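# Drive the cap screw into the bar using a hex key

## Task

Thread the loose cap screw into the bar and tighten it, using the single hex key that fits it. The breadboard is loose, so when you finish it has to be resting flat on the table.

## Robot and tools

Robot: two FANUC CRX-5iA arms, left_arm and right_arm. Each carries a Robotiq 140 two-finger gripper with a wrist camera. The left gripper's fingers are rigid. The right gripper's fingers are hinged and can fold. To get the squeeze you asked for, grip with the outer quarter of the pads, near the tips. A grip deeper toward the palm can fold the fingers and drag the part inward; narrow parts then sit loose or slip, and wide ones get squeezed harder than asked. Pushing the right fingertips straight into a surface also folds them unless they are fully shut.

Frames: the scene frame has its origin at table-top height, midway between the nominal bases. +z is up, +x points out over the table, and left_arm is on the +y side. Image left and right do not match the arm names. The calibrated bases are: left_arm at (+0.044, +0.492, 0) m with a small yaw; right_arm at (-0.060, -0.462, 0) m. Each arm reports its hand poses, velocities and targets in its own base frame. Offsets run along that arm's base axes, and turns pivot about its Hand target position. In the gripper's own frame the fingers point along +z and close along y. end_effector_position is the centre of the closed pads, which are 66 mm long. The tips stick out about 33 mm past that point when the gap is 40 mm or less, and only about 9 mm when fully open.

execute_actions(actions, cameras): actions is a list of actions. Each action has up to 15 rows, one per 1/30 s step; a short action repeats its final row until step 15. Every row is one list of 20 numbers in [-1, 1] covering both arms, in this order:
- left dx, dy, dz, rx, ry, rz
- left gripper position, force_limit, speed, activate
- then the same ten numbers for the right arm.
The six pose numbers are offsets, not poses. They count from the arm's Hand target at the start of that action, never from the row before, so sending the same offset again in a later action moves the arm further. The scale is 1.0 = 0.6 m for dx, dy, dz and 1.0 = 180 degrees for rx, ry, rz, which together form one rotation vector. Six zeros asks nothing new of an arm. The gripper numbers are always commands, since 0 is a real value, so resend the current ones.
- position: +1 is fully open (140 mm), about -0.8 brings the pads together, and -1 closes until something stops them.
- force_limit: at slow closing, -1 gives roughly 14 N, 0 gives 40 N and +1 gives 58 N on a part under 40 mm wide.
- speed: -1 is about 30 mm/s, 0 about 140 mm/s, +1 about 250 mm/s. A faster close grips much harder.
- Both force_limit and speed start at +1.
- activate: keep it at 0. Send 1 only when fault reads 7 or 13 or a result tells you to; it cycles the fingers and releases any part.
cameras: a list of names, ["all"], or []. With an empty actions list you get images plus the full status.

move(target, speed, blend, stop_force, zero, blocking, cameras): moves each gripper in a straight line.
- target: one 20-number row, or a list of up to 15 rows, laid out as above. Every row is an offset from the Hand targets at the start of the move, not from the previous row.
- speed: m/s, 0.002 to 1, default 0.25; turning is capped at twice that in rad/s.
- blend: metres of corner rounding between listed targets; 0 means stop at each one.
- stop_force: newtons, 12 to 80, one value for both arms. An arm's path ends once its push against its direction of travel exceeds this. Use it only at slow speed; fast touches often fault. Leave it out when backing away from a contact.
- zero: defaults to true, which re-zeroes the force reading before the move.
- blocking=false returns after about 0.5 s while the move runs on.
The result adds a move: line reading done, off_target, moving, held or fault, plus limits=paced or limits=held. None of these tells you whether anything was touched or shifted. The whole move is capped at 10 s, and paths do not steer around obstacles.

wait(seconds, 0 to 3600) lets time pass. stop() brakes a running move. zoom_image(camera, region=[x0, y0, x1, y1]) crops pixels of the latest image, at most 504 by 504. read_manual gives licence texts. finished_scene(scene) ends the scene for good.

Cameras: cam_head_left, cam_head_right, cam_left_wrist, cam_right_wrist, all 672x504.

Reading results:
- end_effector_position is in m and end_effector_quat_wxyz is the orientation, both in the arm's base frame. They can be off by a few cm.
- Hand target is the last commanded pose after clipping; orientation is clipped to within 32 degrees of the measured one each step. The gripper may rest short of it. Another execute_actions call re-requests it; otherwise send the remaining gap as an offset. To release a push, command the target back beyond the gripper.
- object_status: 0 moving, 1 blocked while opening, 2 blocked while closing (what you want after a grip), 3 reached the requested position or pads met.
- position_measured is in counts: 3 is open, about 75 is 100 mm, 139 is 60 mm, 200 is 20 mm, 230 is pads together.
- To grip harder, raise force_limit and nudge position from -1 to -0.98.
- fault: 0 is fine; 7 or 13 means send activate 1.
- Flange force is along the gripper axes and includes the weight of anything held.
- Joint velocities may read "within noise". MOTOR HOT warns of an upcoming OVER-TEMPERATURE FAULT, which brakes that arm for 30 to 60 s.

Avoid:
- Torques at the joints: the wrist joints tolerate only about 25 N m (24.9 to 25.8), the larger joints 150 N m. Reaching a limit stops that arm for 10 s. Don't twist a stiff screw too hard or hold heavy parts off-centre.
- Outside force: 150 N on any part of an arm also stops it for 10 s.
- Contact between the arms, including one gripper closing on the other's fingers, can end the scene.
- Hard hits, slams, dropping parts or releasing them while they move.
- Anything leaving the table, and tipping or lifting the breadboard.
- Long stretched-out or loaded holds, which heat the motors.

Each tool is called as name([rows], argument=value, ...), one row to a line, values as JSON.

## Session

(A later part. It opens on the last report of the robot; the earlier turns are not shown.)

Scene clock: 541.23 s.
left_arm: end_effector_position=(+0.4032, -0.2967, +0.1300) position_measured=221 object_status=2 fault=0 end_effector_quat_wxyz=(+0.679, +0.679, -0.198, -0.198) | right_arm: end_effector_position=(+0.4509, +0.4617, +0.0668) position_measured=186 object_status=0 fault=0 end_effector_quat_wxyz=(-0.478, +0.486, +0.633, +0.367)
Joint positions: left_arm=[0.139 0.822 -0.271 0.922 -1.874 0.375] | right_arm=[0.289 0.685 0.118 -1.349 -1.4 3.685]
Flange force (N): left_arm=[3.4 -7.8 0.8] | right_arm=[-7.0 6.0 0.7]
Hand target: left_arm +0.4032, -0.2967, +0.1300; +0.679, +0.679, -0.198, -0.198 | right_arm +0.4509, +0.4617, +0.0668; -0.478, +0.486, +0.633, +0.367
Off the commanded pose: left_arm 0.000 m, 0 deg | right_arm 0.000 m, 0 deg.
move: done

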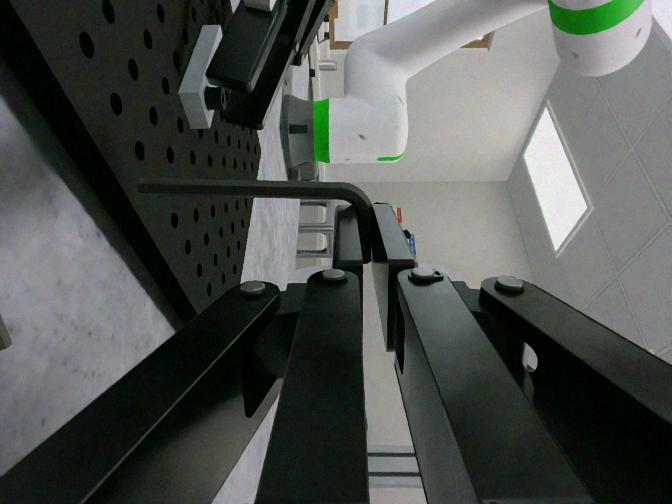

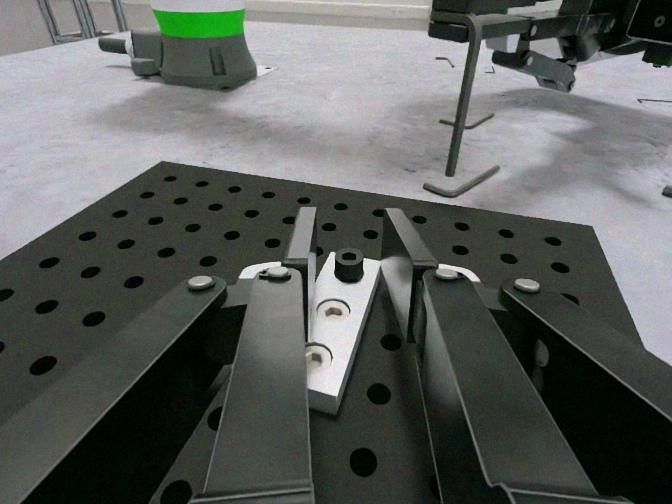

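move([
  [0.045,0.07,0,0,0,0,-1,-0.3,-1,0, 0.0332,-0.1238,0.0367,0,0,0,-0.45,-0.3,-1,0],
  [0.045,0.07,0,0,0,0,-1,-0.3,-1,0, -0.0112,-0.0362,0.1387,-0.3971,-0.1064,0,-0.45,-0.3,-1,0],
  [0.045,0.07,0,0,0,0,-1,-0.3,-1,0, -0.0112,0.0413,0.1053,-0.3971,-0.1064,0,-0.45,-0.3,-1,0],
], speed=0.1, blend=[0.0,0.02,0], cameras=["cam_head_left","cam_left_wrist","cam_right_wrist"])

Scene clock: 562.83 s.
left_arm: end_effector_position=(+0.4302, -0.2547, +0.1300) position_measured=221 object_status=2 fault=0 end_effector_quat_wxyz=(+0.679, +0.679, -0.198, -0.198) | right_arm: end_effector_position=(+0.4442, +0.4865, +0.1301) position_measured=186 object_status=3 fault=0 end_effector_quat_wxyz=(+0.000, +0.609, +0.793, +0.001)
Joint positions: left_arm=[0.208 0.87 -0.165 0.869 -1.936 0.4] | right_arm=[1.029 0.56 0.453 0 -1.462 2.374]
Flange force (N): left_arm=[4.0 -8.1 0.1] | right_arm=[3.5 6.6 0.7]
Hand target: left_arm +0.4302, -0.2547, +0.1300; +0.679, +0.679, -0.198, -0.198 | right_arm +0.4442, +0.4865, +0.1300; +0.000, +0.609, +0.793, +0.001
Off the commanded pose: left_arm 0.000 m, 0 deg | right_arm 0.000 m, 0 deg.
move: done

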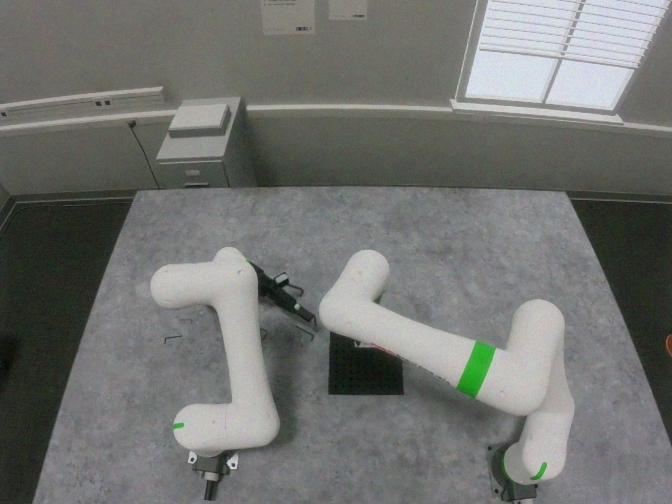

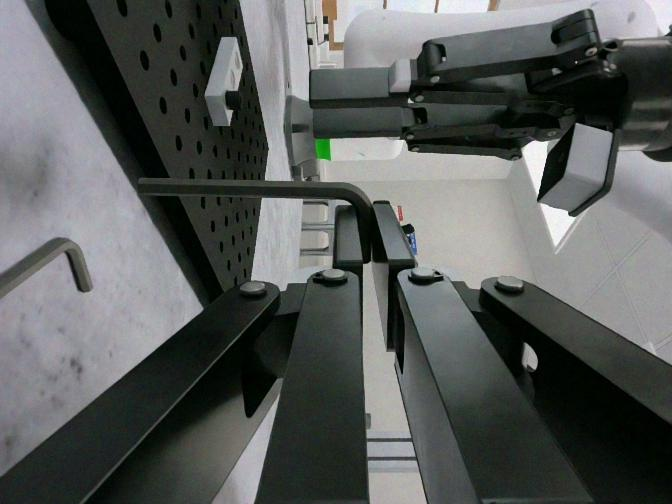

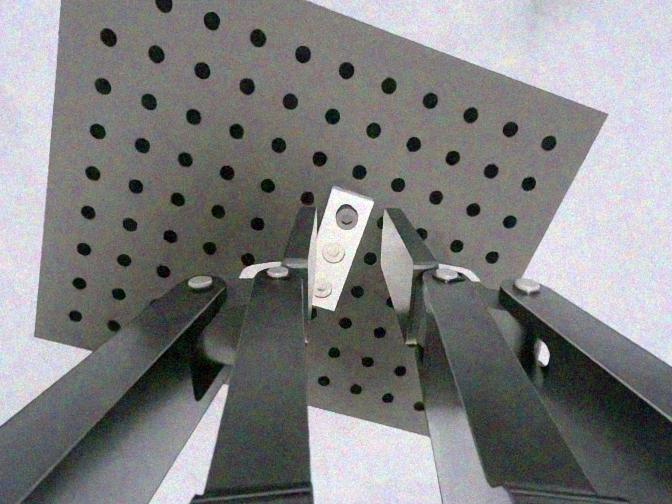

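move(target=[0,0,0,0,0,0,-1,-0.3,-1,0, 0.0013,-0.0048,-0.0333,0,0,0.4722,-0.45,-0.3,-1,0], speed=0.3, cameras=["cam_left_wrist","cam_right_wrist"])

zoom_image(camera="cam_right_wrist", region=[300, 180, 400, 280])

zoom_image(camera="cam_left_wrist", region=[190, 20, 340, 160])

Scene clock: 576.00 s.
left_arm: end_effector_position=(+0.4302, -0.2547, +0.1300) position_measured=221 object_status=2 fault=0 end_effector_quat_wxyz=(+0.679, +0.679, -0.198, -0.198) | right_arm: end_effector_position=(+0.4450, +0.4836, +0.1100) position_measured=186 object_status=3 fault=0 end_effector_quat_wxyz=(-0.001, -0.087, +0.996, +0.000)
Joint positions: left_arm=[0.208 0.87 -0.165 0.869 -1.936 0.4] | right_arm=[1.025 0.564 0.413 -0.002 -1.42 3.861]
Flange force (N): left_arm=[3.7 -8.0 0.1] | right_arm=[-7.4 4.1 1.3]
Hand target: left_arm +0.4302, -0.2547, +0.1300; +0.679, +0.679, -0.198, -0.198 | right_arm +0.4450, +0.4836, +0.1100; -0.001, -0.087, +0.996, +0.001
Off the commanded pose: left_arm 0.000 m, 0 deg | right_arm 0.000 m, 0 deg.
move: done

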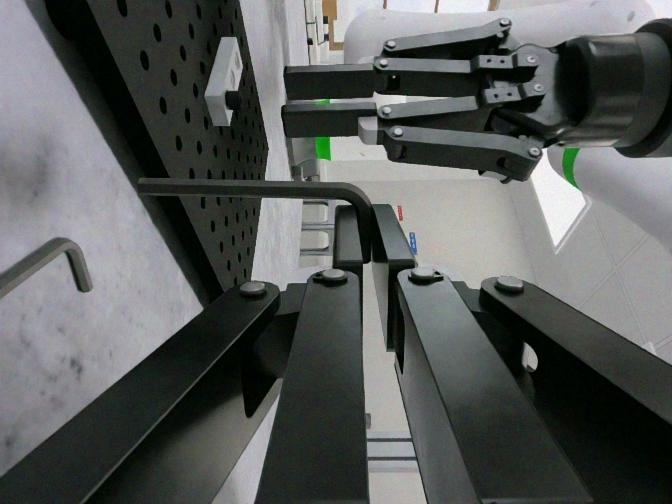

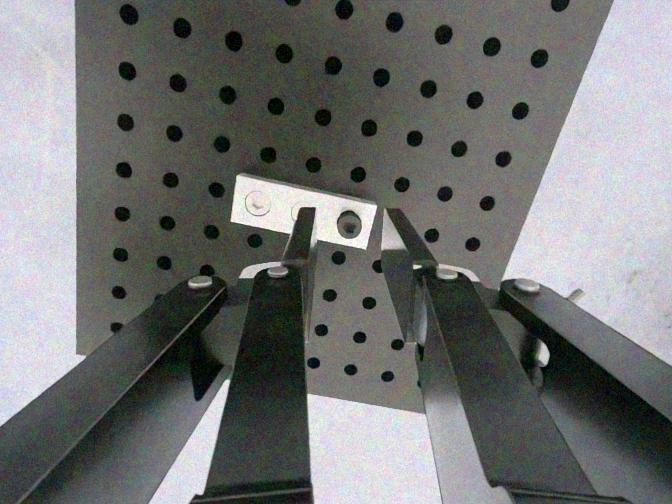

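Scaled by 5.040 from the camera's image (finer frame: 960x720).

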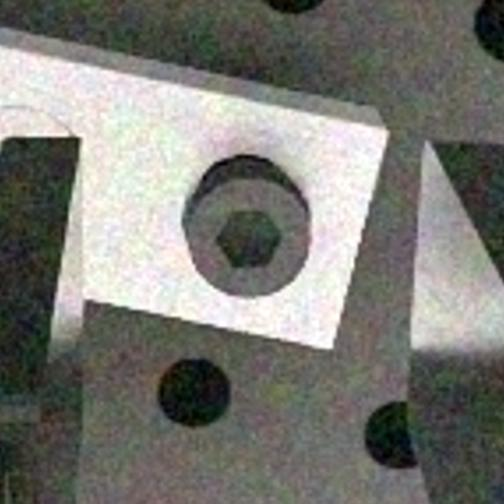

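Scaled by 3.360 from the camera's image (finer frame: 960x720).

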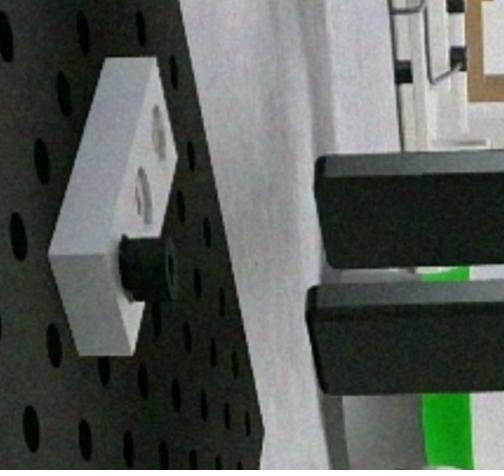

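move([
  [0,0,0,0,0,0,-1,-0.3,-1,0, 0,0,0,0,0,-0.5,-0.45,-0.3,-1,0],
  [0,0,0,0,0,0,-1,-0.3,-1,0, 0,0,0,0,0,-1,-0.45,-0.3,-1,0],
], speed=0.7, blend=[0.02,0], cameras=["cam_right_wrist"])

zoom_image(camera="cam_right_wrist", region=[300, 180, 400, 280])

Scene clock: 590.27 s.
left_arm: end_effector_position=(+0.4302, -0.2547, +0.1300) position_measured=221 object_status=2 fault=0 end_effector_quat_wxyz=(+0.679, +0.679, -0.198, -0.198) | right_arm: end_effector_position=(+0.4450, +0.4836, +0.1100) position_measured=186 object_status=3 fault=0 end_effector_quat_wxyz=(+0.001, +0.996, +0.087, +0.001)
Joint positions: left_arm=[0.208 0.87 -0.165 0.869 -1.936 0.4] | right_arm=[1.027 0.564 0.411 0.002 -1.418 0.717]
Flange force (N): left_arm=[3.6 -8.0 0.2] | right_arm=[8.2 -5.2 0.6]
Hand target: left_arm +0.4302, -0.2547, +0.1300; +0.679, +0.679, -0.198, -0.198 | right_arm +0.4450, +0.4836, +0.1100; +0.001, +0.996, +0.087, +0.001
Off the commanded pose: left_arm 0.000 m, 0 deg | right_arm 0.000 m, 0 deg.
move: done

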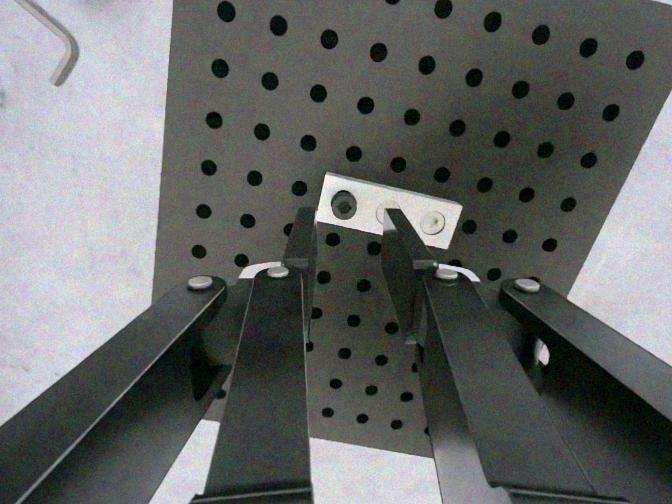

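Scaled by 5.040 from the camera's image (finer frame: 960x720).

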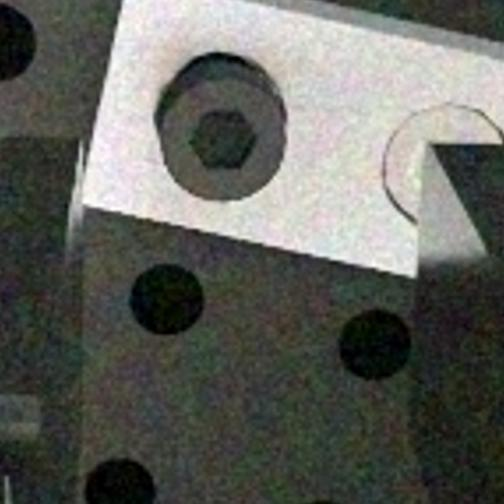

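move([
  [0,0,0,0,0,0,-1,-0.3,-1,0, 0.008,0.004,-0.01,0,0,0.5,-0.45,-0.3,-1,0],
  [0,0,0,0,0,0,-1,-0.3,-1,0, 0.0082,0.0037,-0.0333,0,0,1,-0.45,-0.3,-1,0],
], speed=0.7, blend=[0.02,0], cameras=["cam_right_wrist","cam_left_wrist"])

zoom_image(camera="cam_right_wrist", region=[300, 190, 400, 290])

zoom_image(camera="cam_left_wrist", region=[190, 20, 340, 160])

Scene clock: 601.00 s.
left_arm: end_effector_position=(+0.4302, -0.2547, +0.1300) position_measured=221 object_status=2 fault=0 end_effector_quat_wxyz=(+0.679, +0.679, -0.198, -0.198) | right_arm: end_effector_position=(+0.4499, +0.4858, +0.0901) position_measured=186 object_status=3 fault=0 end_effector_quat_wxyz=(-0.001, -0.087, +0.996, +0.001)
Joint positions: left_arm=[0.208 0.87 -0.165 0.869 -1.936 0.4] | right_arm=[1.02 0.586 0.4 -0.002 -1.385 3.866]
Flange force (N): left_arm=[3.8 -7.9 0.2] | right_arm=[-7.2 4.3 1.4]
Hand target: left_arm +0.4302, -0.2547, +0.1300; +0.679, +0.679, -0.198, -0.198 | right_arm +0.4499, +0.4858, +0.0901; -0.001, -0.087, +0.996, +0.001
Off the commanded pose: left_arm 0.000 m, 0 deg | right_arm 0.000 m, 0 deg.
move: done
Images, in order (width x height): cam_left_wrist 672x504, cam_right_wrist 672x504.

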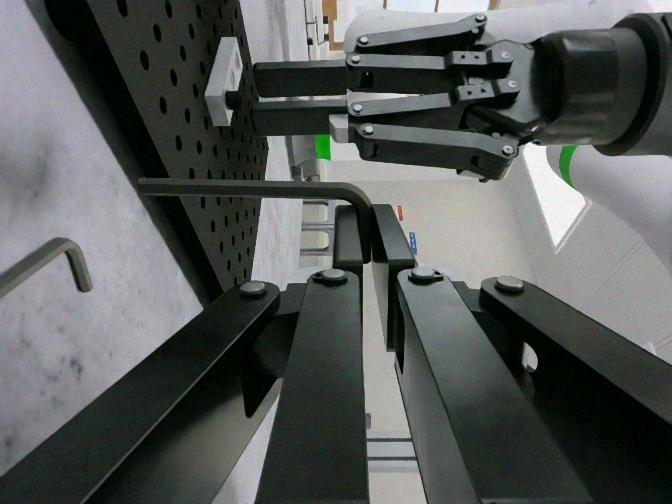

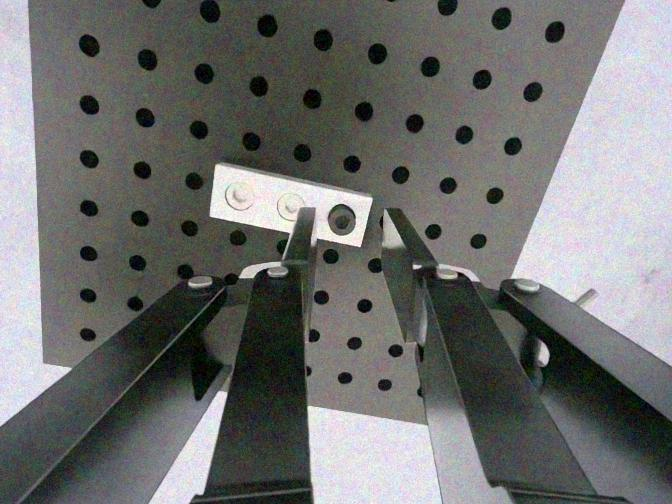

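Scaled by 5.040 from the camera's image (finer frame: 960x720).

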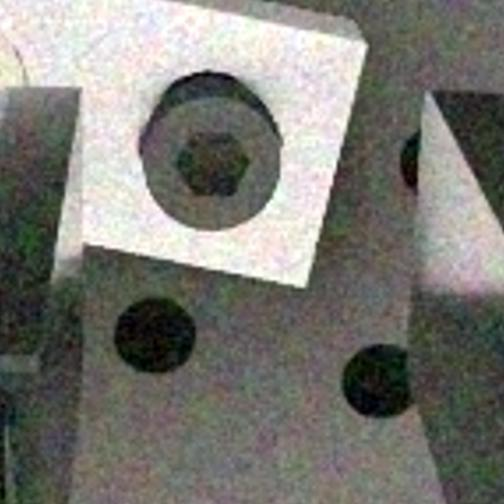

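Scaled by 3.360 from the camera's image (finer frame: 960x720).

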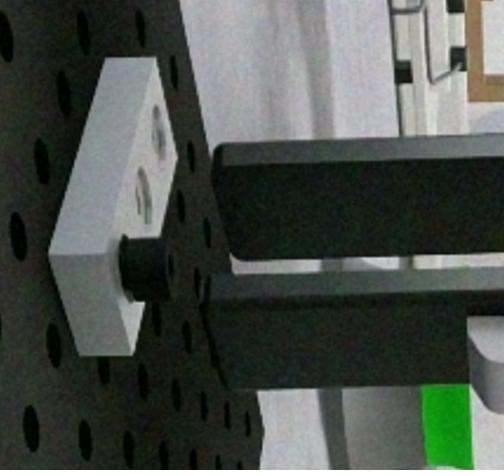

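move(target=[0,0,0,0,0,0,-1,-0.3,-1,0, -0.0045,-0.0062,-0.0167,0,0,0,-0.45,-0.3,-1,0], speed=0.03, cameras=["cam_right_wrist","cam_left_wrist"])

zoom_image(camera="cam_right_wrist", region=[300, 190, 400, 290])

zoom_image(camera="cam_left_wrist", region=[190, 20, 340, 160])

Scene clock: 609.10 s.
left_arm: end_effector_position=(+0.4302, -0.2547, +0.1300) position_measured=221 object_status=2 fault=0 end_effector_quat_wxyz=(+0.679, +0.679, -0.198, -0.198) | right_arm: end_effector_position=(+0.4472, +0.4821, +0.0801) position_measured=186 object_status=3 fault=0 end_effector_quat_wxyz=(-0.001, -0.087, +0.996, +0.001)
Joint positions: left_arm=[0.208 0.87 -0.165 0.869 -1.936 0.4] | right_arm=[1.021 0.58 0.366 -0.002 -1.357 3.866]
Flange force (N): left_arm=[3.9 -7.8 0.2] | right_arm=[-9.3 6.2 0.7]
Hand target: left_arm +0.4302, -0.2547, +0.1300; +0.679, +0.679, -0.198, -0.198 | right_arm +0.4472, +0.4821, +0.0800; -0.001, -0.087, +0.996, +0.001
Off the commanded pose: left_arm 0.000 m, 0 deg | right_arm 0.000 m, 0 deg.
move: done
Images, in order (width x height): cam_left_wrist 672x504, cam_right_wrist 672x504.

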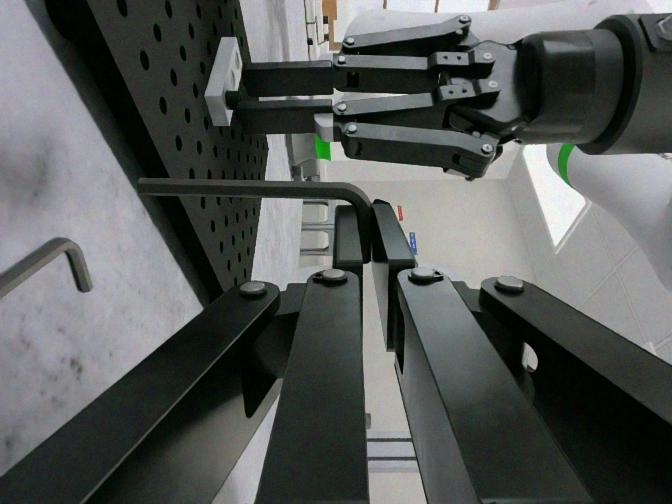

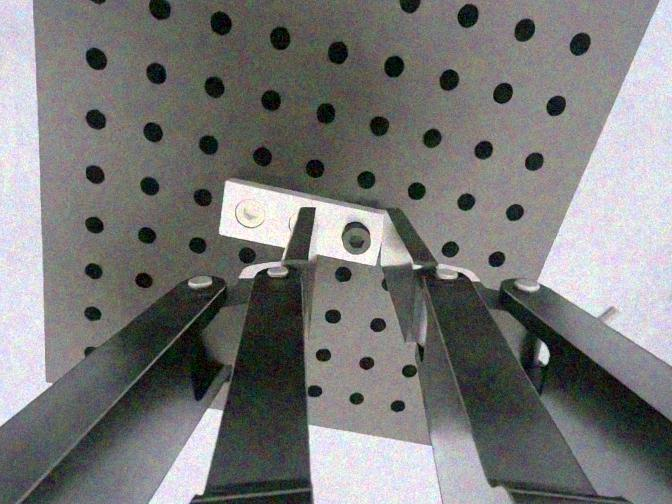

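Scaled by 5.040 from the camera's image (finer frame: 960x720).

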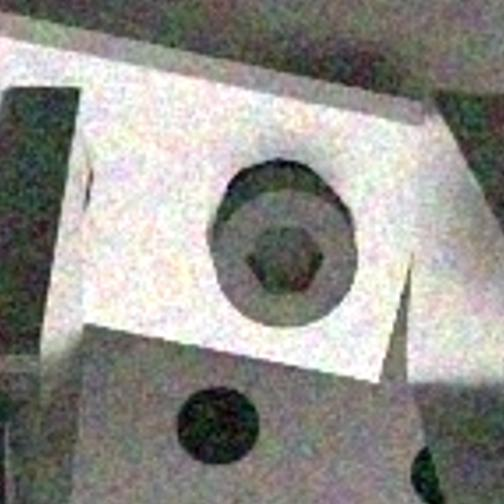

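Scaled by 3.360 from the camera's image (finer frame: 960x720).

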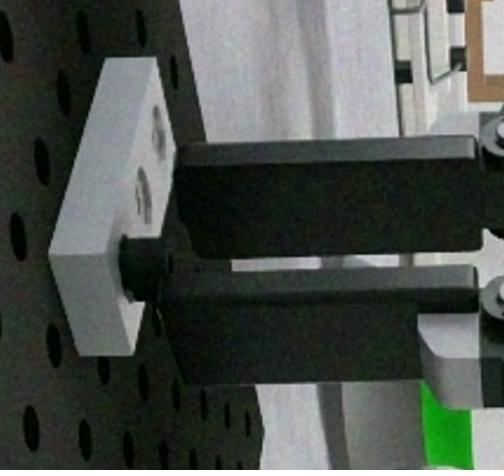

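move(target=[0,0,0,0,0,0,-1,-0.3,-1,0, 0.00225,0.0031,-0.0093,0,0,0,-0.45,-0.3,-1,0], speed=0.01, stop_force=12, cameras=["cam_right_wrist","cam_left_wrist"])

zoom_image(camera="cam_right_wrist", region=[300, 190, 400, 290])

zoom_image(camera="cam_left_wrist", region=[190, 40, 290, 140])

Scene clock: 619.73 s.
left_arm: end_effector_position=(+0.4302, -0.2547, +0.1300) position_measured=221 object_status=2 fault=0 end_effector_quat_wxyz=(+0.679, +0.679, -0.198, -0.198) | right_arm: end_effector_position=(+0.4485, +0.4840, +0.0745) position_measured=186 object_status=3 fault=0 end_effector_quat_wxyz=(-0.001, -0.087, +0.996, +0.001)
Joint positions: left_arm=[0.208 0.87 -0.165 0.869 -1.936 0.4] | right_arm=[1.021 0.589 0.367 -0.002 -1.349 3.866]
Flange force (N): left_arm=[3.8 -7.8 -0.1] | right_arm=[-7.6 4.0 1.6]
Hand target: left_arm +0.4302, -0.2547, +0.1300; +0.679, +0.679, -0.198, -0.198 | right_arm +0.4485, +0.4840, +0.0745; -0.001, -0.087, +0.996, +0.001
Off the commanded pose: left_arm 0.000 m, 0 deg | right_arm 0.000 m, 0 deg.
move: done
Images, in order (width x height): cam_left_wrist 672x504, cam_right_wrist 672x504.

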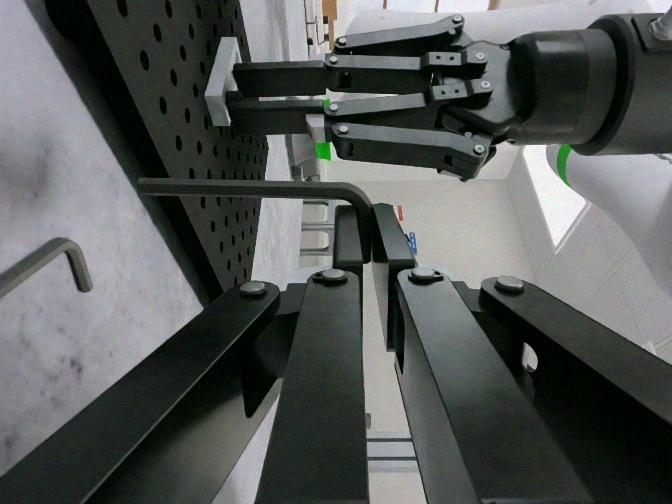

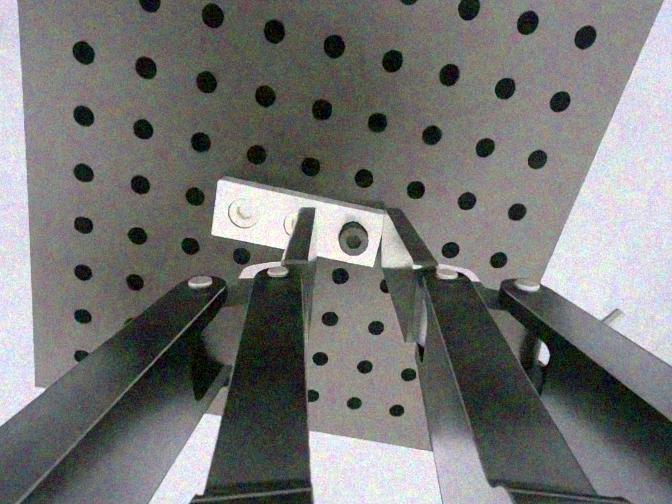

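Scaled by 5.040 from the camera's image (finer frame: 960x720).

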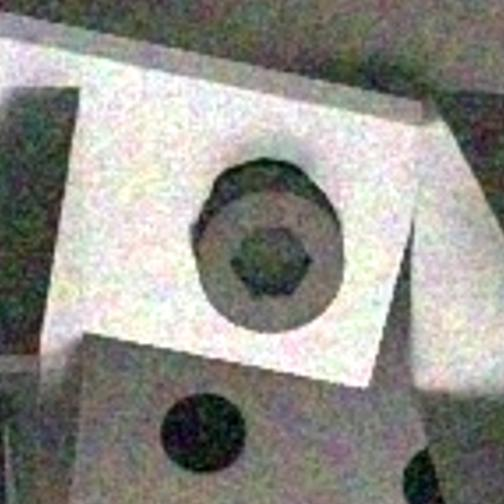

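Scaled by 5.040 from the camera's image (finer frame: 960x720).

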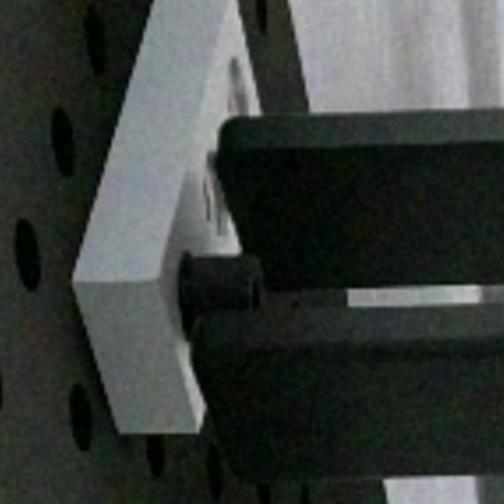

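move(target=[0,0,0,0,0,0,-1,-0.3,-1,0, 0,0,-0.0017,0,0,0,-0.45,-0.3,-1,0], speed=0.01, stop_force=12)

move(target=[0,0,0,0,0,0,-1,-0.3,-1,0, 0,0,0,0,0,0,-1,0,-1,0])

wait(seconds=0.5, cameras=["cam_right_wrist","cam_left_wrist"])

zoom_image(camera="cam_left_wrist", region=[190, 40, 290, 140])

Scene clock: 629.87 s.
left_arm: end_effector_position=(+0.4302, -0.2547, +0.1300) position_measured=221 object_status=2 fault=0 end_effector_quat_wxyz=(+0.679, +0.679, -0.198, -0.198) | right_arm: end_effector_position=(+0.4485, +0.4840, +0.0734) position_measured=186 object_status=3 fault=0 end_effector_quat_wxyz=(-0.001, -0.087, +0.996, +0.001)
Joint positions: left_arm=[0.208 0.87 -0.165 0.869 -1.936 0.4] | right_arm=[1.021 0.589 0.365 -0.002 -1.347 3.866]
Flange force (N): left_arm=[3.7 -7.9 0.2] | right_arm=[-7.6 4.7 1.8]
Hand target: left_arm +0.4302, -0.2547, +0.1300; +0.679, +0.679, -0.198, -0.198 | right_arm +0.4485, +0.4840, +0.0734; -0.001, -0.087, +0.996, +0.001
Off the commanded pose: left_arm 0.000 m, 0 deg | right_arm 0.000 m, 0 deg.
move: done

Scene clock: 630.97 s.
left_arm: end_effector_position=(+0.4302, -0.2547, +0.1300) position_measured=221 object_status=2 fault=0 end_effector_quat_wxyz=(+0.679, +0.679, -0.198, -0.198) | right_arm: end_effector_position=(+0.4486, +0.4840, +0.0734) position_measured=214 object_status=0 fault=0 end_effector_quat_wxyz=(-0.001, -0.087, +0.996, +0.001)
Joint positions: left_arm=[0.208 0.87 -0.165 0.869 -1.936 0.4] | right_arm=[1.021 0.589 0.365 -0.002 -1.347 3.866]
Flange force (N): left_arm=[3.7 -8.0 0.1] | right_arm=[-7.8 6.4 -5.5]
Hand target: left_arm +0.4302, -0.2547, +0.1300; +0.679, +0.679, -0.198, -0.198 | right_arm +0.4485, +0.4840, +0.0734; -0.001, -0.087, +0.996, +0.001
Off the commanded pose: left_arm 0.000 m, 0 deg | right_arm 0.000 m, 0 deg.
move: done

Scene clock: 631.47 s.
left_arm: end_effector_position=(+0.4302, -0.2547, +0.1300) position_measured=221 object_status=2 fault=0 end_effector_quat_wxyz=(+0.679, +0.679, -0.198, -0.198) | right_arm: end_effector_position=(+0.4485, +0.4840, +0.0734) position_measured=214 object_status=2 fault=0 end_effector_quat_wxyz=(-0.001, -0.087, +0.996, +0.001)
Joint positions: left_arm=[0.208 0.87 -0.165 0.869 -1.936 0.4] | right_arm=[1.021 0.589 0.365 -0.002 -1.347 3.866]
Flange force (N): left_arm=[3.6 -7.8 0.1] | right_arm=[-7.6 5.8 -5.8]
Hand target: left_arm +0.4302, -0.2547, +0.1300; +0.679, +0.679, -0.198, -0.198 | right_arm +0.4485, +0.4840, +0.0734; -0.001, -0.087, +0.996, +0.001
Tool commands: left_gripper/position=-1.0 left_gripper/force_limit=-0.3 left_gripper/speed=-1.0 left_gripper/activate=+0.0 right_gripper/position=-1.0 right_gripper/force_limit=+0.0 right_gripper/speed=-1.0 right_gripper/activate=+0.0
Off the commanded pose: left_arm 0.000 m, 0 deg | right_arm 0.000 m, 0 deg.
wait: 0.50 s; at rest by 0.17 s
Images, in order (width x height): cam_left_wrist 672x504, cam_right_wrist 672x504.

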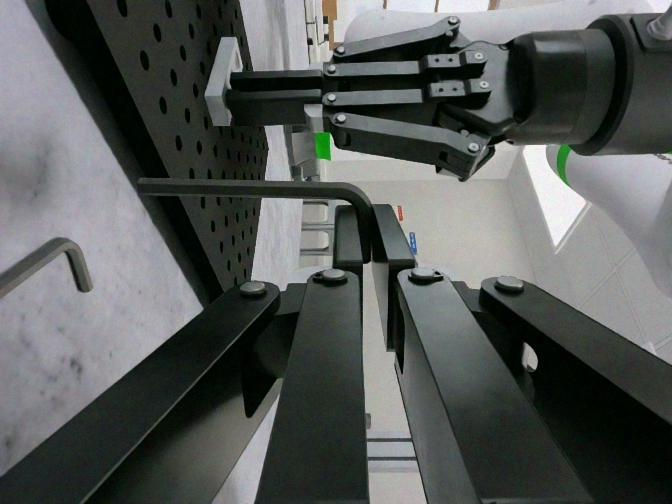

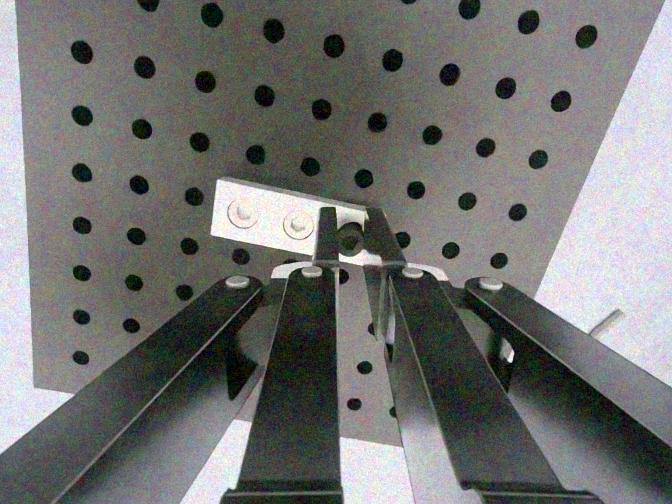

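Scaled by 5.040 from the camera's image (finer frame: 960x720).

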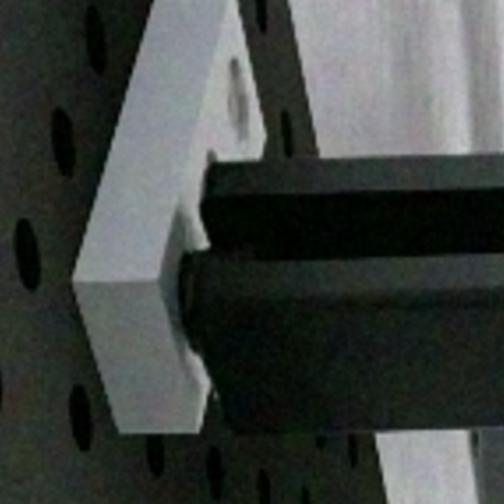

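move(target=[0,0,0,0,0,0,-1,-0.3,-1,0, 0,0,0,0,0,0,-0.6,-0.3,-1,0])

move(target=[0,0,0,0,0,0,-1,-0.3,-1,0, 0,0,0.0042,0,0,0,-0.6,-0.3,-1,0], speed=0.02)

move(target=[0,0,0,0,0,0,-1,-0.3,-1,0, 0,0,0,0,0,0,-1,0,-1,0])

wait(seconds=0.5, cameras=["cam_right_wrist","cam_left_wrist"])

zoom_image(camera="cam_left_wrist", region=[190, 40, 290, 140])

Scene clock: 643.03 s.
left_arm: end_effector_position=(+0.4302, -0.2547, +0.1300) position_measured=221 object_status=2 fault=0 end_effector_quat_wxyz=(+0.679, +0.679, -0.198, -0.198) | right_arm: end_effector_position=(+0.4485, +0.4840, +0.0734) position_measured=205 object_status=0 fault=0 end_effector_quat_wxyz=(-0.001, -0.087, +0.996, +0.001)
Joint positions: left_arm=[0.208 0.87 -0.165 0.869 -1.936 0.4] | right_arm=[1.021 0.589 0.365 -0.002 -1.347 3.866]
Flange force (N): left_arm=[3.9 -7.9 -0.1] | right_arm=[-7.4 4.4 1.5]
Hand target: left_arm +0.4302, -0.2547, +0.1300; +0.679, +0.679, -0.198, -0.198 | right_arm +0.4485, +0.4840, +0.0734; -0.001, -0.087, +0.996, +0.001
Off the commanded pose: left_arm 0.000 m, 0 deg | right_arm 0.000 m, 0 deg.
move: done

Scene clock: 643.53 s.
left_arm: end_effector_position=(+0.4302, -0.2547, +0.1300) position_measured=221 object_status=2 fault=0 end_effector_quat_wxyz=(+0.679, +0.679, -0.198, -0.198) | right_arm: end_effector_position=(+0.4485, +0.4840, +0.0760) position_measured=205 object_status=3 fault=0 end_effector_quat_wxyz=(-0.001, -0.087, +0.996, +0.000)
Joint positions: left_arm=[0.208 0.87 -0.165 0.869 -1.936 0.4] | right_arm=[1.021 0.588 0.369 -0.002 -1.352 3.866]
Flange force (N): left_arm=[3.8 -7.8 0.1] | right_arm=[-7.4 4.4 1.6]
Hand target: left_arm +0.4302, -0.2547, +0.1300; +0.679, +0.679, -0.198, -0.198 | right_arm +0.4485, +0.4840, +0.0760; -0.001, -0.087, +0.996, +0.001
Off the commanded pose: left_arm 0.000 m, 0 deg | right_arm 0.000 m, 0 deg.
move: done

Scene clock: 644.23 s.
left_arm: end_effector_position=(+0.4302, -0.2547, +0.1300) position_measured=221 object_status=2 fault=0 end_effector_quat_wxyz=(+0.679, +0.679, -0.198, -0.198) | right_arm: end_effector_position=(+0.4485, +0.4840, +0.0760) position_measured=214 object_status=0 fault=0 end_effector_quat_wxyz=(-0.001, -0.087, +0.996, +0.001)
Joint positions: left_arm=[0.208 0.87 -0.165 0.869 -1.936 0.4] | right_arm=[1.021 0.588 0.369 -0.002 -1.352 3.866]
Flange force (N): left_arm=[3.4 -7.7 0.5] | right_arm=[-8.8 5.3 -1.9]
Hand target: left_arm +0.4302, -0.2547, +0.1300; +0.679, +0.679, -0.198, -0.198 | right_arm +0.4485, +0.4840, +0.0760; -0.001, -0.087, +0.996, +0.001
Off the commanded pose: left_arm 0.000 m, 0 deg | right_arm 0.000 m, 0 deg.
move: done

Scene clock: 644.73 s.
left_arm: end_effector_position=(+0.4302, -0.2547, +0.1300) position_measured=221 object_status=2 fault=0 end_effector_quat_wxyz=(+0.679, +0.679, -0.198, -0.198) | right_arm: end_effector_position=(+0.4485, +0.4840, +0.0760) position_measured=214 object_status=2 fault=0 end_effector_quat_wxyz=(-0.001, -0.087, +0.996, +0.001)
Joint positions: left_arm=[0.208 0.87 -0.165 0.869 -1.936 0.4] | right_arm=[1.021 0.588 0.369 -0.002 -1.352 3.866]
Flange force (N): left_arm=[3.9 -8.0 0.2] | right_arm=[-7.4 4.8 -1.3]
Hand target: left_arm +0.4302, -0.2547, +0.1300; +0.679, +0.679, -0.198, -0.198 | right_arm +0.4485, +0.4840, +0.0760; -0.001, -0.087, +0.996, +0.001
Tool commands: left_gripper/position=-1.0 left_gripper/force_limit=-0.3 left_gripper/speed=-1.0 left_gripper/activate=+0.0 right_gripper/position=-1.0 right_gripper/force_limit=+0.0 right_gripper/speed=-1.0 right_gripper/activate=+0.0
Off the commanded pose: left_arm 0.000 m, 0 deg | right_arm 0.000 m, 0 deg.
wait: 0.50 s; at rest by 0.17 s
Images, in order (width x height): cam_left_wrist 672x504, cam_right_wrist 672x504.

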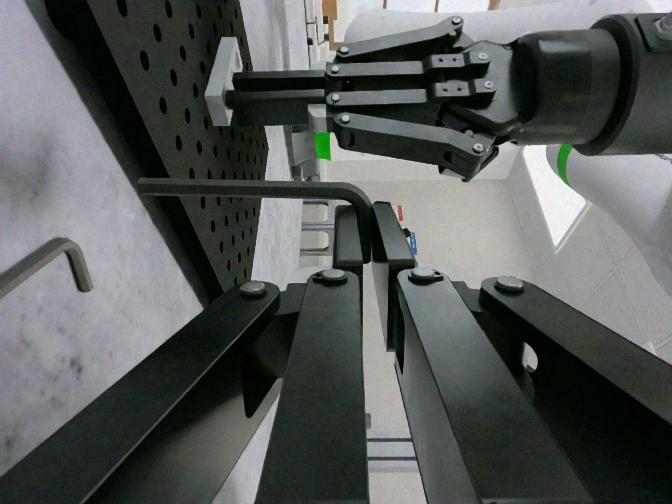

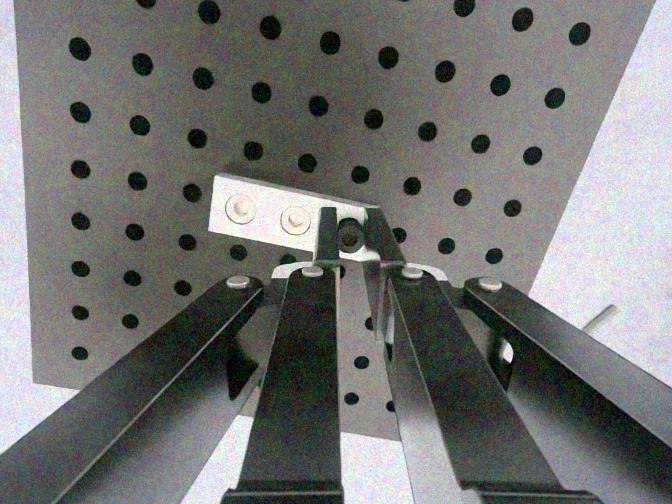

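Scaled by 5.040 from the camera's image (finer frame: 960x720).

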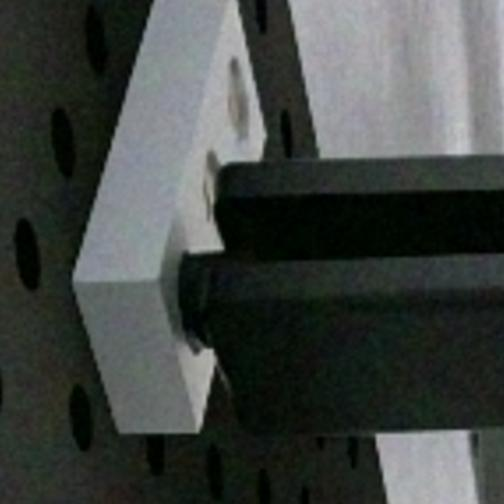

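move([
  [0,0,0,0,0,0,-1,-0.3,-1,0, 0,0,-0.0006,0,0,-0.6111,-1,0,-1,0],
  [0,0,0,0,0,0,-1,-0.3,-1,0, 0,0,-0.0013,0,0,0.7778,-1,0,-1,0],
  [0,0,0,0,0,0,-1,-0.3,-1,0, 0,0,-0.0019,0,0,0.1667,-1,0,-1,0],
  [0,0,0,0,0,0,-1,-0.3,-1,0, 0,0,-0.0025,0,0,-0.4167,-1,0,-1,0],
], speed=0.5, blend=[0.05,0.05,0.05,0], cameras=["cam_right_wrist","cam_left_wrist"])

zoom_image(camera="cam_left_wrist", region=[190, 40, 290, 140])

Scene clock: 659.03 s.
left_arm: end_effector_position=(+0.4302, -0.2547, +0.1300) position_measured=221 object_status=2 fault=0 end_effector_quat_wxyz=(+0.679, +0.679, -0.198, -0.198) | right_arm: end_effector_position=(+0.4485, +0.4840, +0.0745) position_measured=214 object_status=2 fault=0 end_effector_quat_wxyz=(+0.000, +0.538, +0.843, +0.001)
Joint positions: left_arm=[0.208 0.87 -0.165 0.869 -1.936 0.4] | right_arm=[1.021 0.587 0.363 -0.001 -1.346 -3.727]
Flange force (N): left_arm=[3.8 -7.9 0.5] | right_arm=[12.7 3.9 -18.7]
Hand target: left_arm +0.4302, -0.2547, +0.1300; +0.679, +0.679, -0.198, -0.198 | right_arm +0.4485, +0.4840, +0.0745; +0.000, +0.538, +0.843, +0.001
Off the commanded pose: left_arm 0.000 m, 0 deg | right_arm 0.000 m, 0 deg.
move: done
Images, in order (width x height): cam_left_wrist 672x504, cam_right_wrist 672x504.

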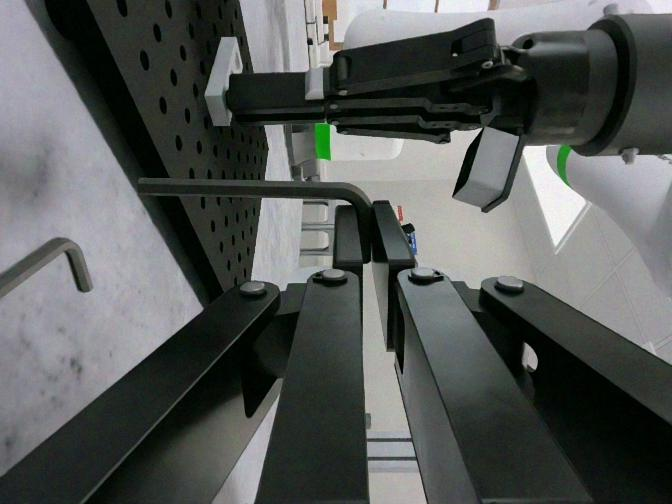

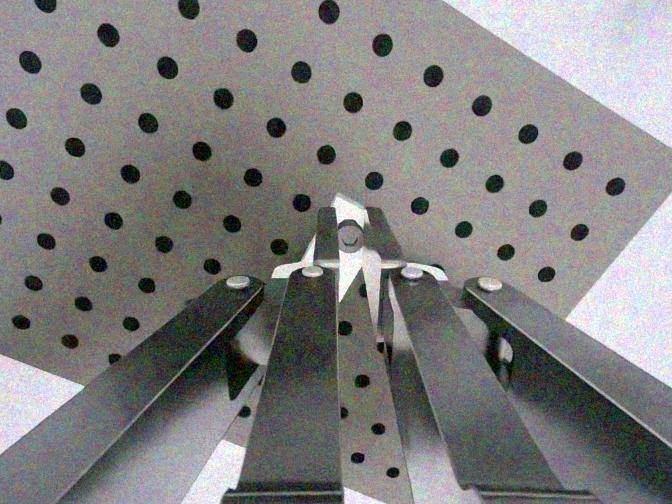

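Scaled by 5.040 from the camera's image (finer frame: 960x720).

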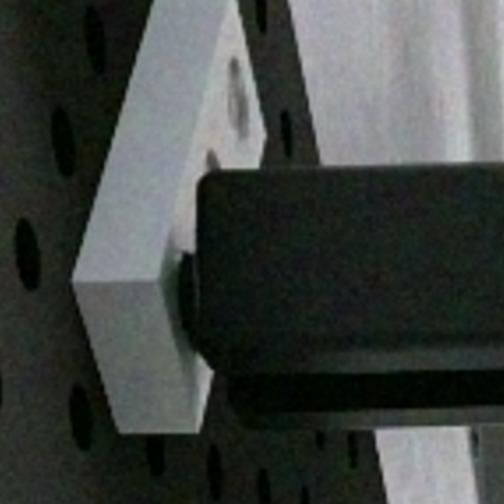

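zoom_image(camera="cam_right_wrist", region=[300, 190, 400, 290])

move(target=[0,0,0,0,0,0,-1,-0.3,-1,0, 0,0,0,0,0,0,-0.45,-0.3,-1,0], cameras=["cam_right_wrist","cam_left_wrist"])

zoom_image(camera="cam_right_wrist", region=[300, 190, 400, 290])

Scaled by 5.040 from the camera's image (finer frame: 960x720).

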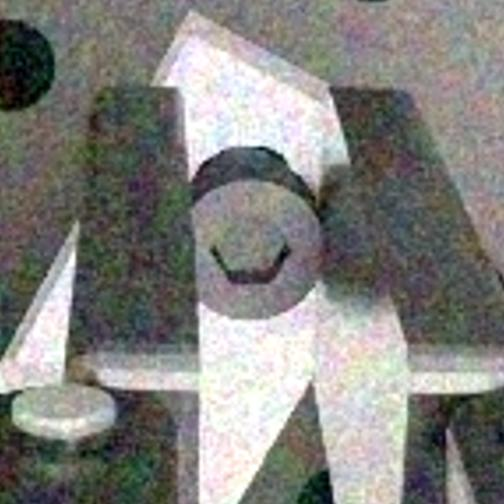

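Scene clock: 663.53 s.
left_arm: end_effector_position=(+0.4302, -0.2547, +0.1300) position_measured=221 object_status=2 fault=0 end_effector_quat_wxyz=(+0.679, +0.679, -0.198, -0.198) | right_arm: end_effector_position=(+0.4485, +0.4840, +0.0744) position_measured=186 object_status=0 fault=0 end_effector_quat_wxyz=(+0.000, +0.538, +0.843, +0.001)
Joint positions: left_arm=[0.208 0.87 -0.165 0.869 -1.936 0.4] | right_arm=[1.021 0.587 0.363 -0.001 -1.346 -3.727]
Flange force (N): left_arm=[4.0 -7.9 0.0] | right_arm=[2.3 9.4 1.9]
Hand target: left_arm +0.4302, -0.2547, +0.1300; +0.679, +0.679, -0.198, -0.198 | right_arm +0.4485, +0.4840, +0.0745; +0.000, +0.538, +0.843, +0.001
Off the commanded pose: left_arm 0.000 m, 0 deg | right_arm 0.000 m, 0 deg.
move: done
Images, in order (width x height): cam_left_wrist 672x504, cam_right_wrist 672x504.

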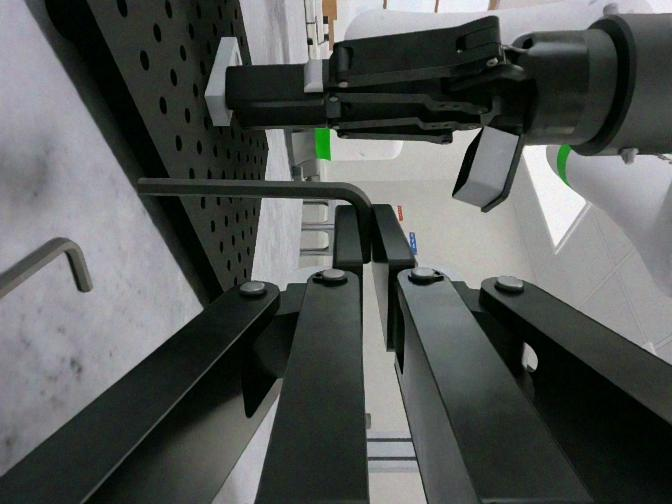

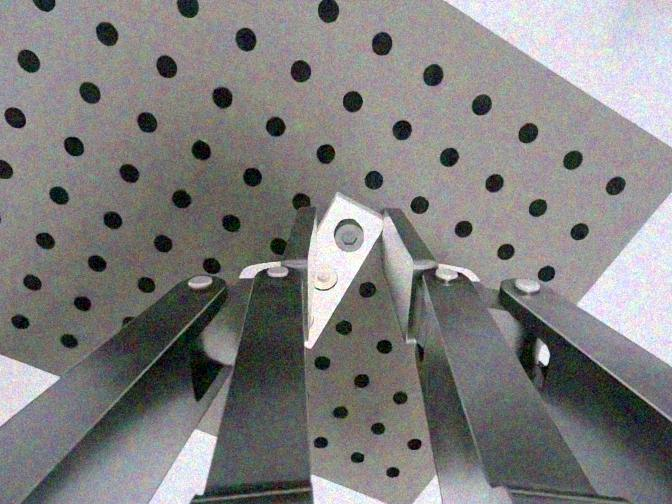

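Scaled by 5.040 from the camera's image (finer frame: 960x720).

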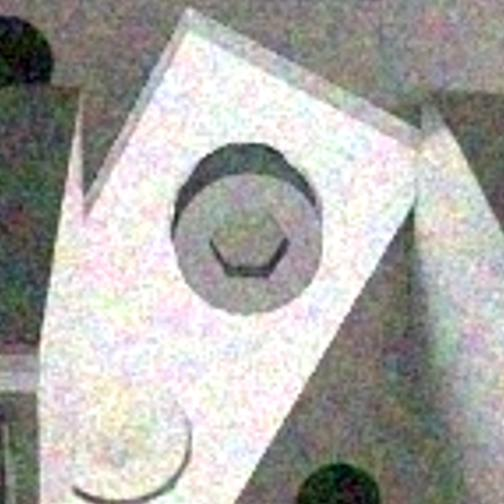

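move(target=[0,0,0,0,0,0,-1,-0.3,-1,0, 0,0,0.025,0,0,0,-0.45,-0.3,-1,0], speed=0.05, cameras=["cam_left_wrist"])

zoom_image(camera="cam_left_wrist", region=[200, 60, 260, 120])

Scene clock: 669.03 s.
left_arm: end_effector_position=(+0.4302, -0.2547, +0.1300) position_measured=221 object_status=2 fault=0 end_effector_quat_wxyz=(+0.679, +0.679, -0.198, -0.198) | right_arm: end_effector_position=(+0.4485, +0.4840, +0.0894) position_measured=186 object_status=3 fault=0 end_effector_quat_wxyz=(+0.000, +0.538, +0.843, +0.001)
Joint positions: left_arm=[0.208 0.87 -0.165 0.869 -1.936 0.4] | right_arm=[1.021 0.579 0.387 -0.001 -1.377 -3.727]
Flange force (N): left_arm=[3.9 -7.9 0.2] | right_arm=[2.7 8.2 1.5]
Hand target: left_arm +0.4302, -0.2547, +0.1300; +0.679, +0.679, -0.198, -0.198 | right_arm +0.4485, +0.4840, +0.0895; +0.000, +0.538, +0.843, +0.001
Off the commanded pose: left_arm 0.000 m, 0 deg | right_arm 0.000 m, 0 deg.
move: done

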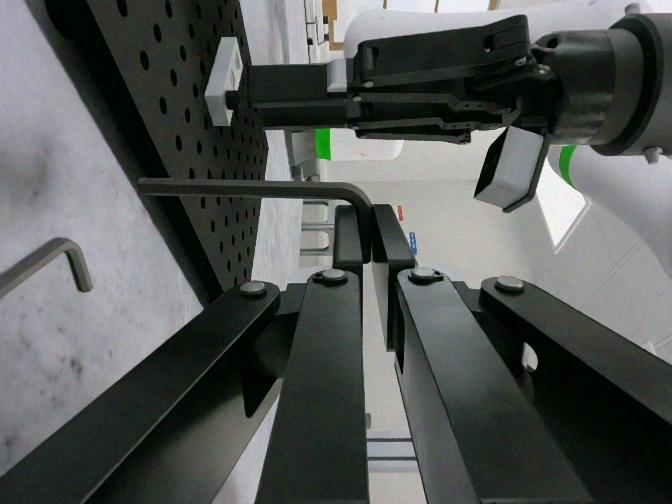

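Scaled by 8.400 from the camera's image (finer frame: 960x720).

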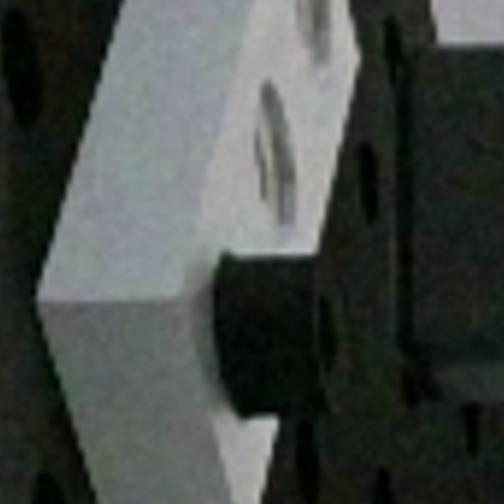

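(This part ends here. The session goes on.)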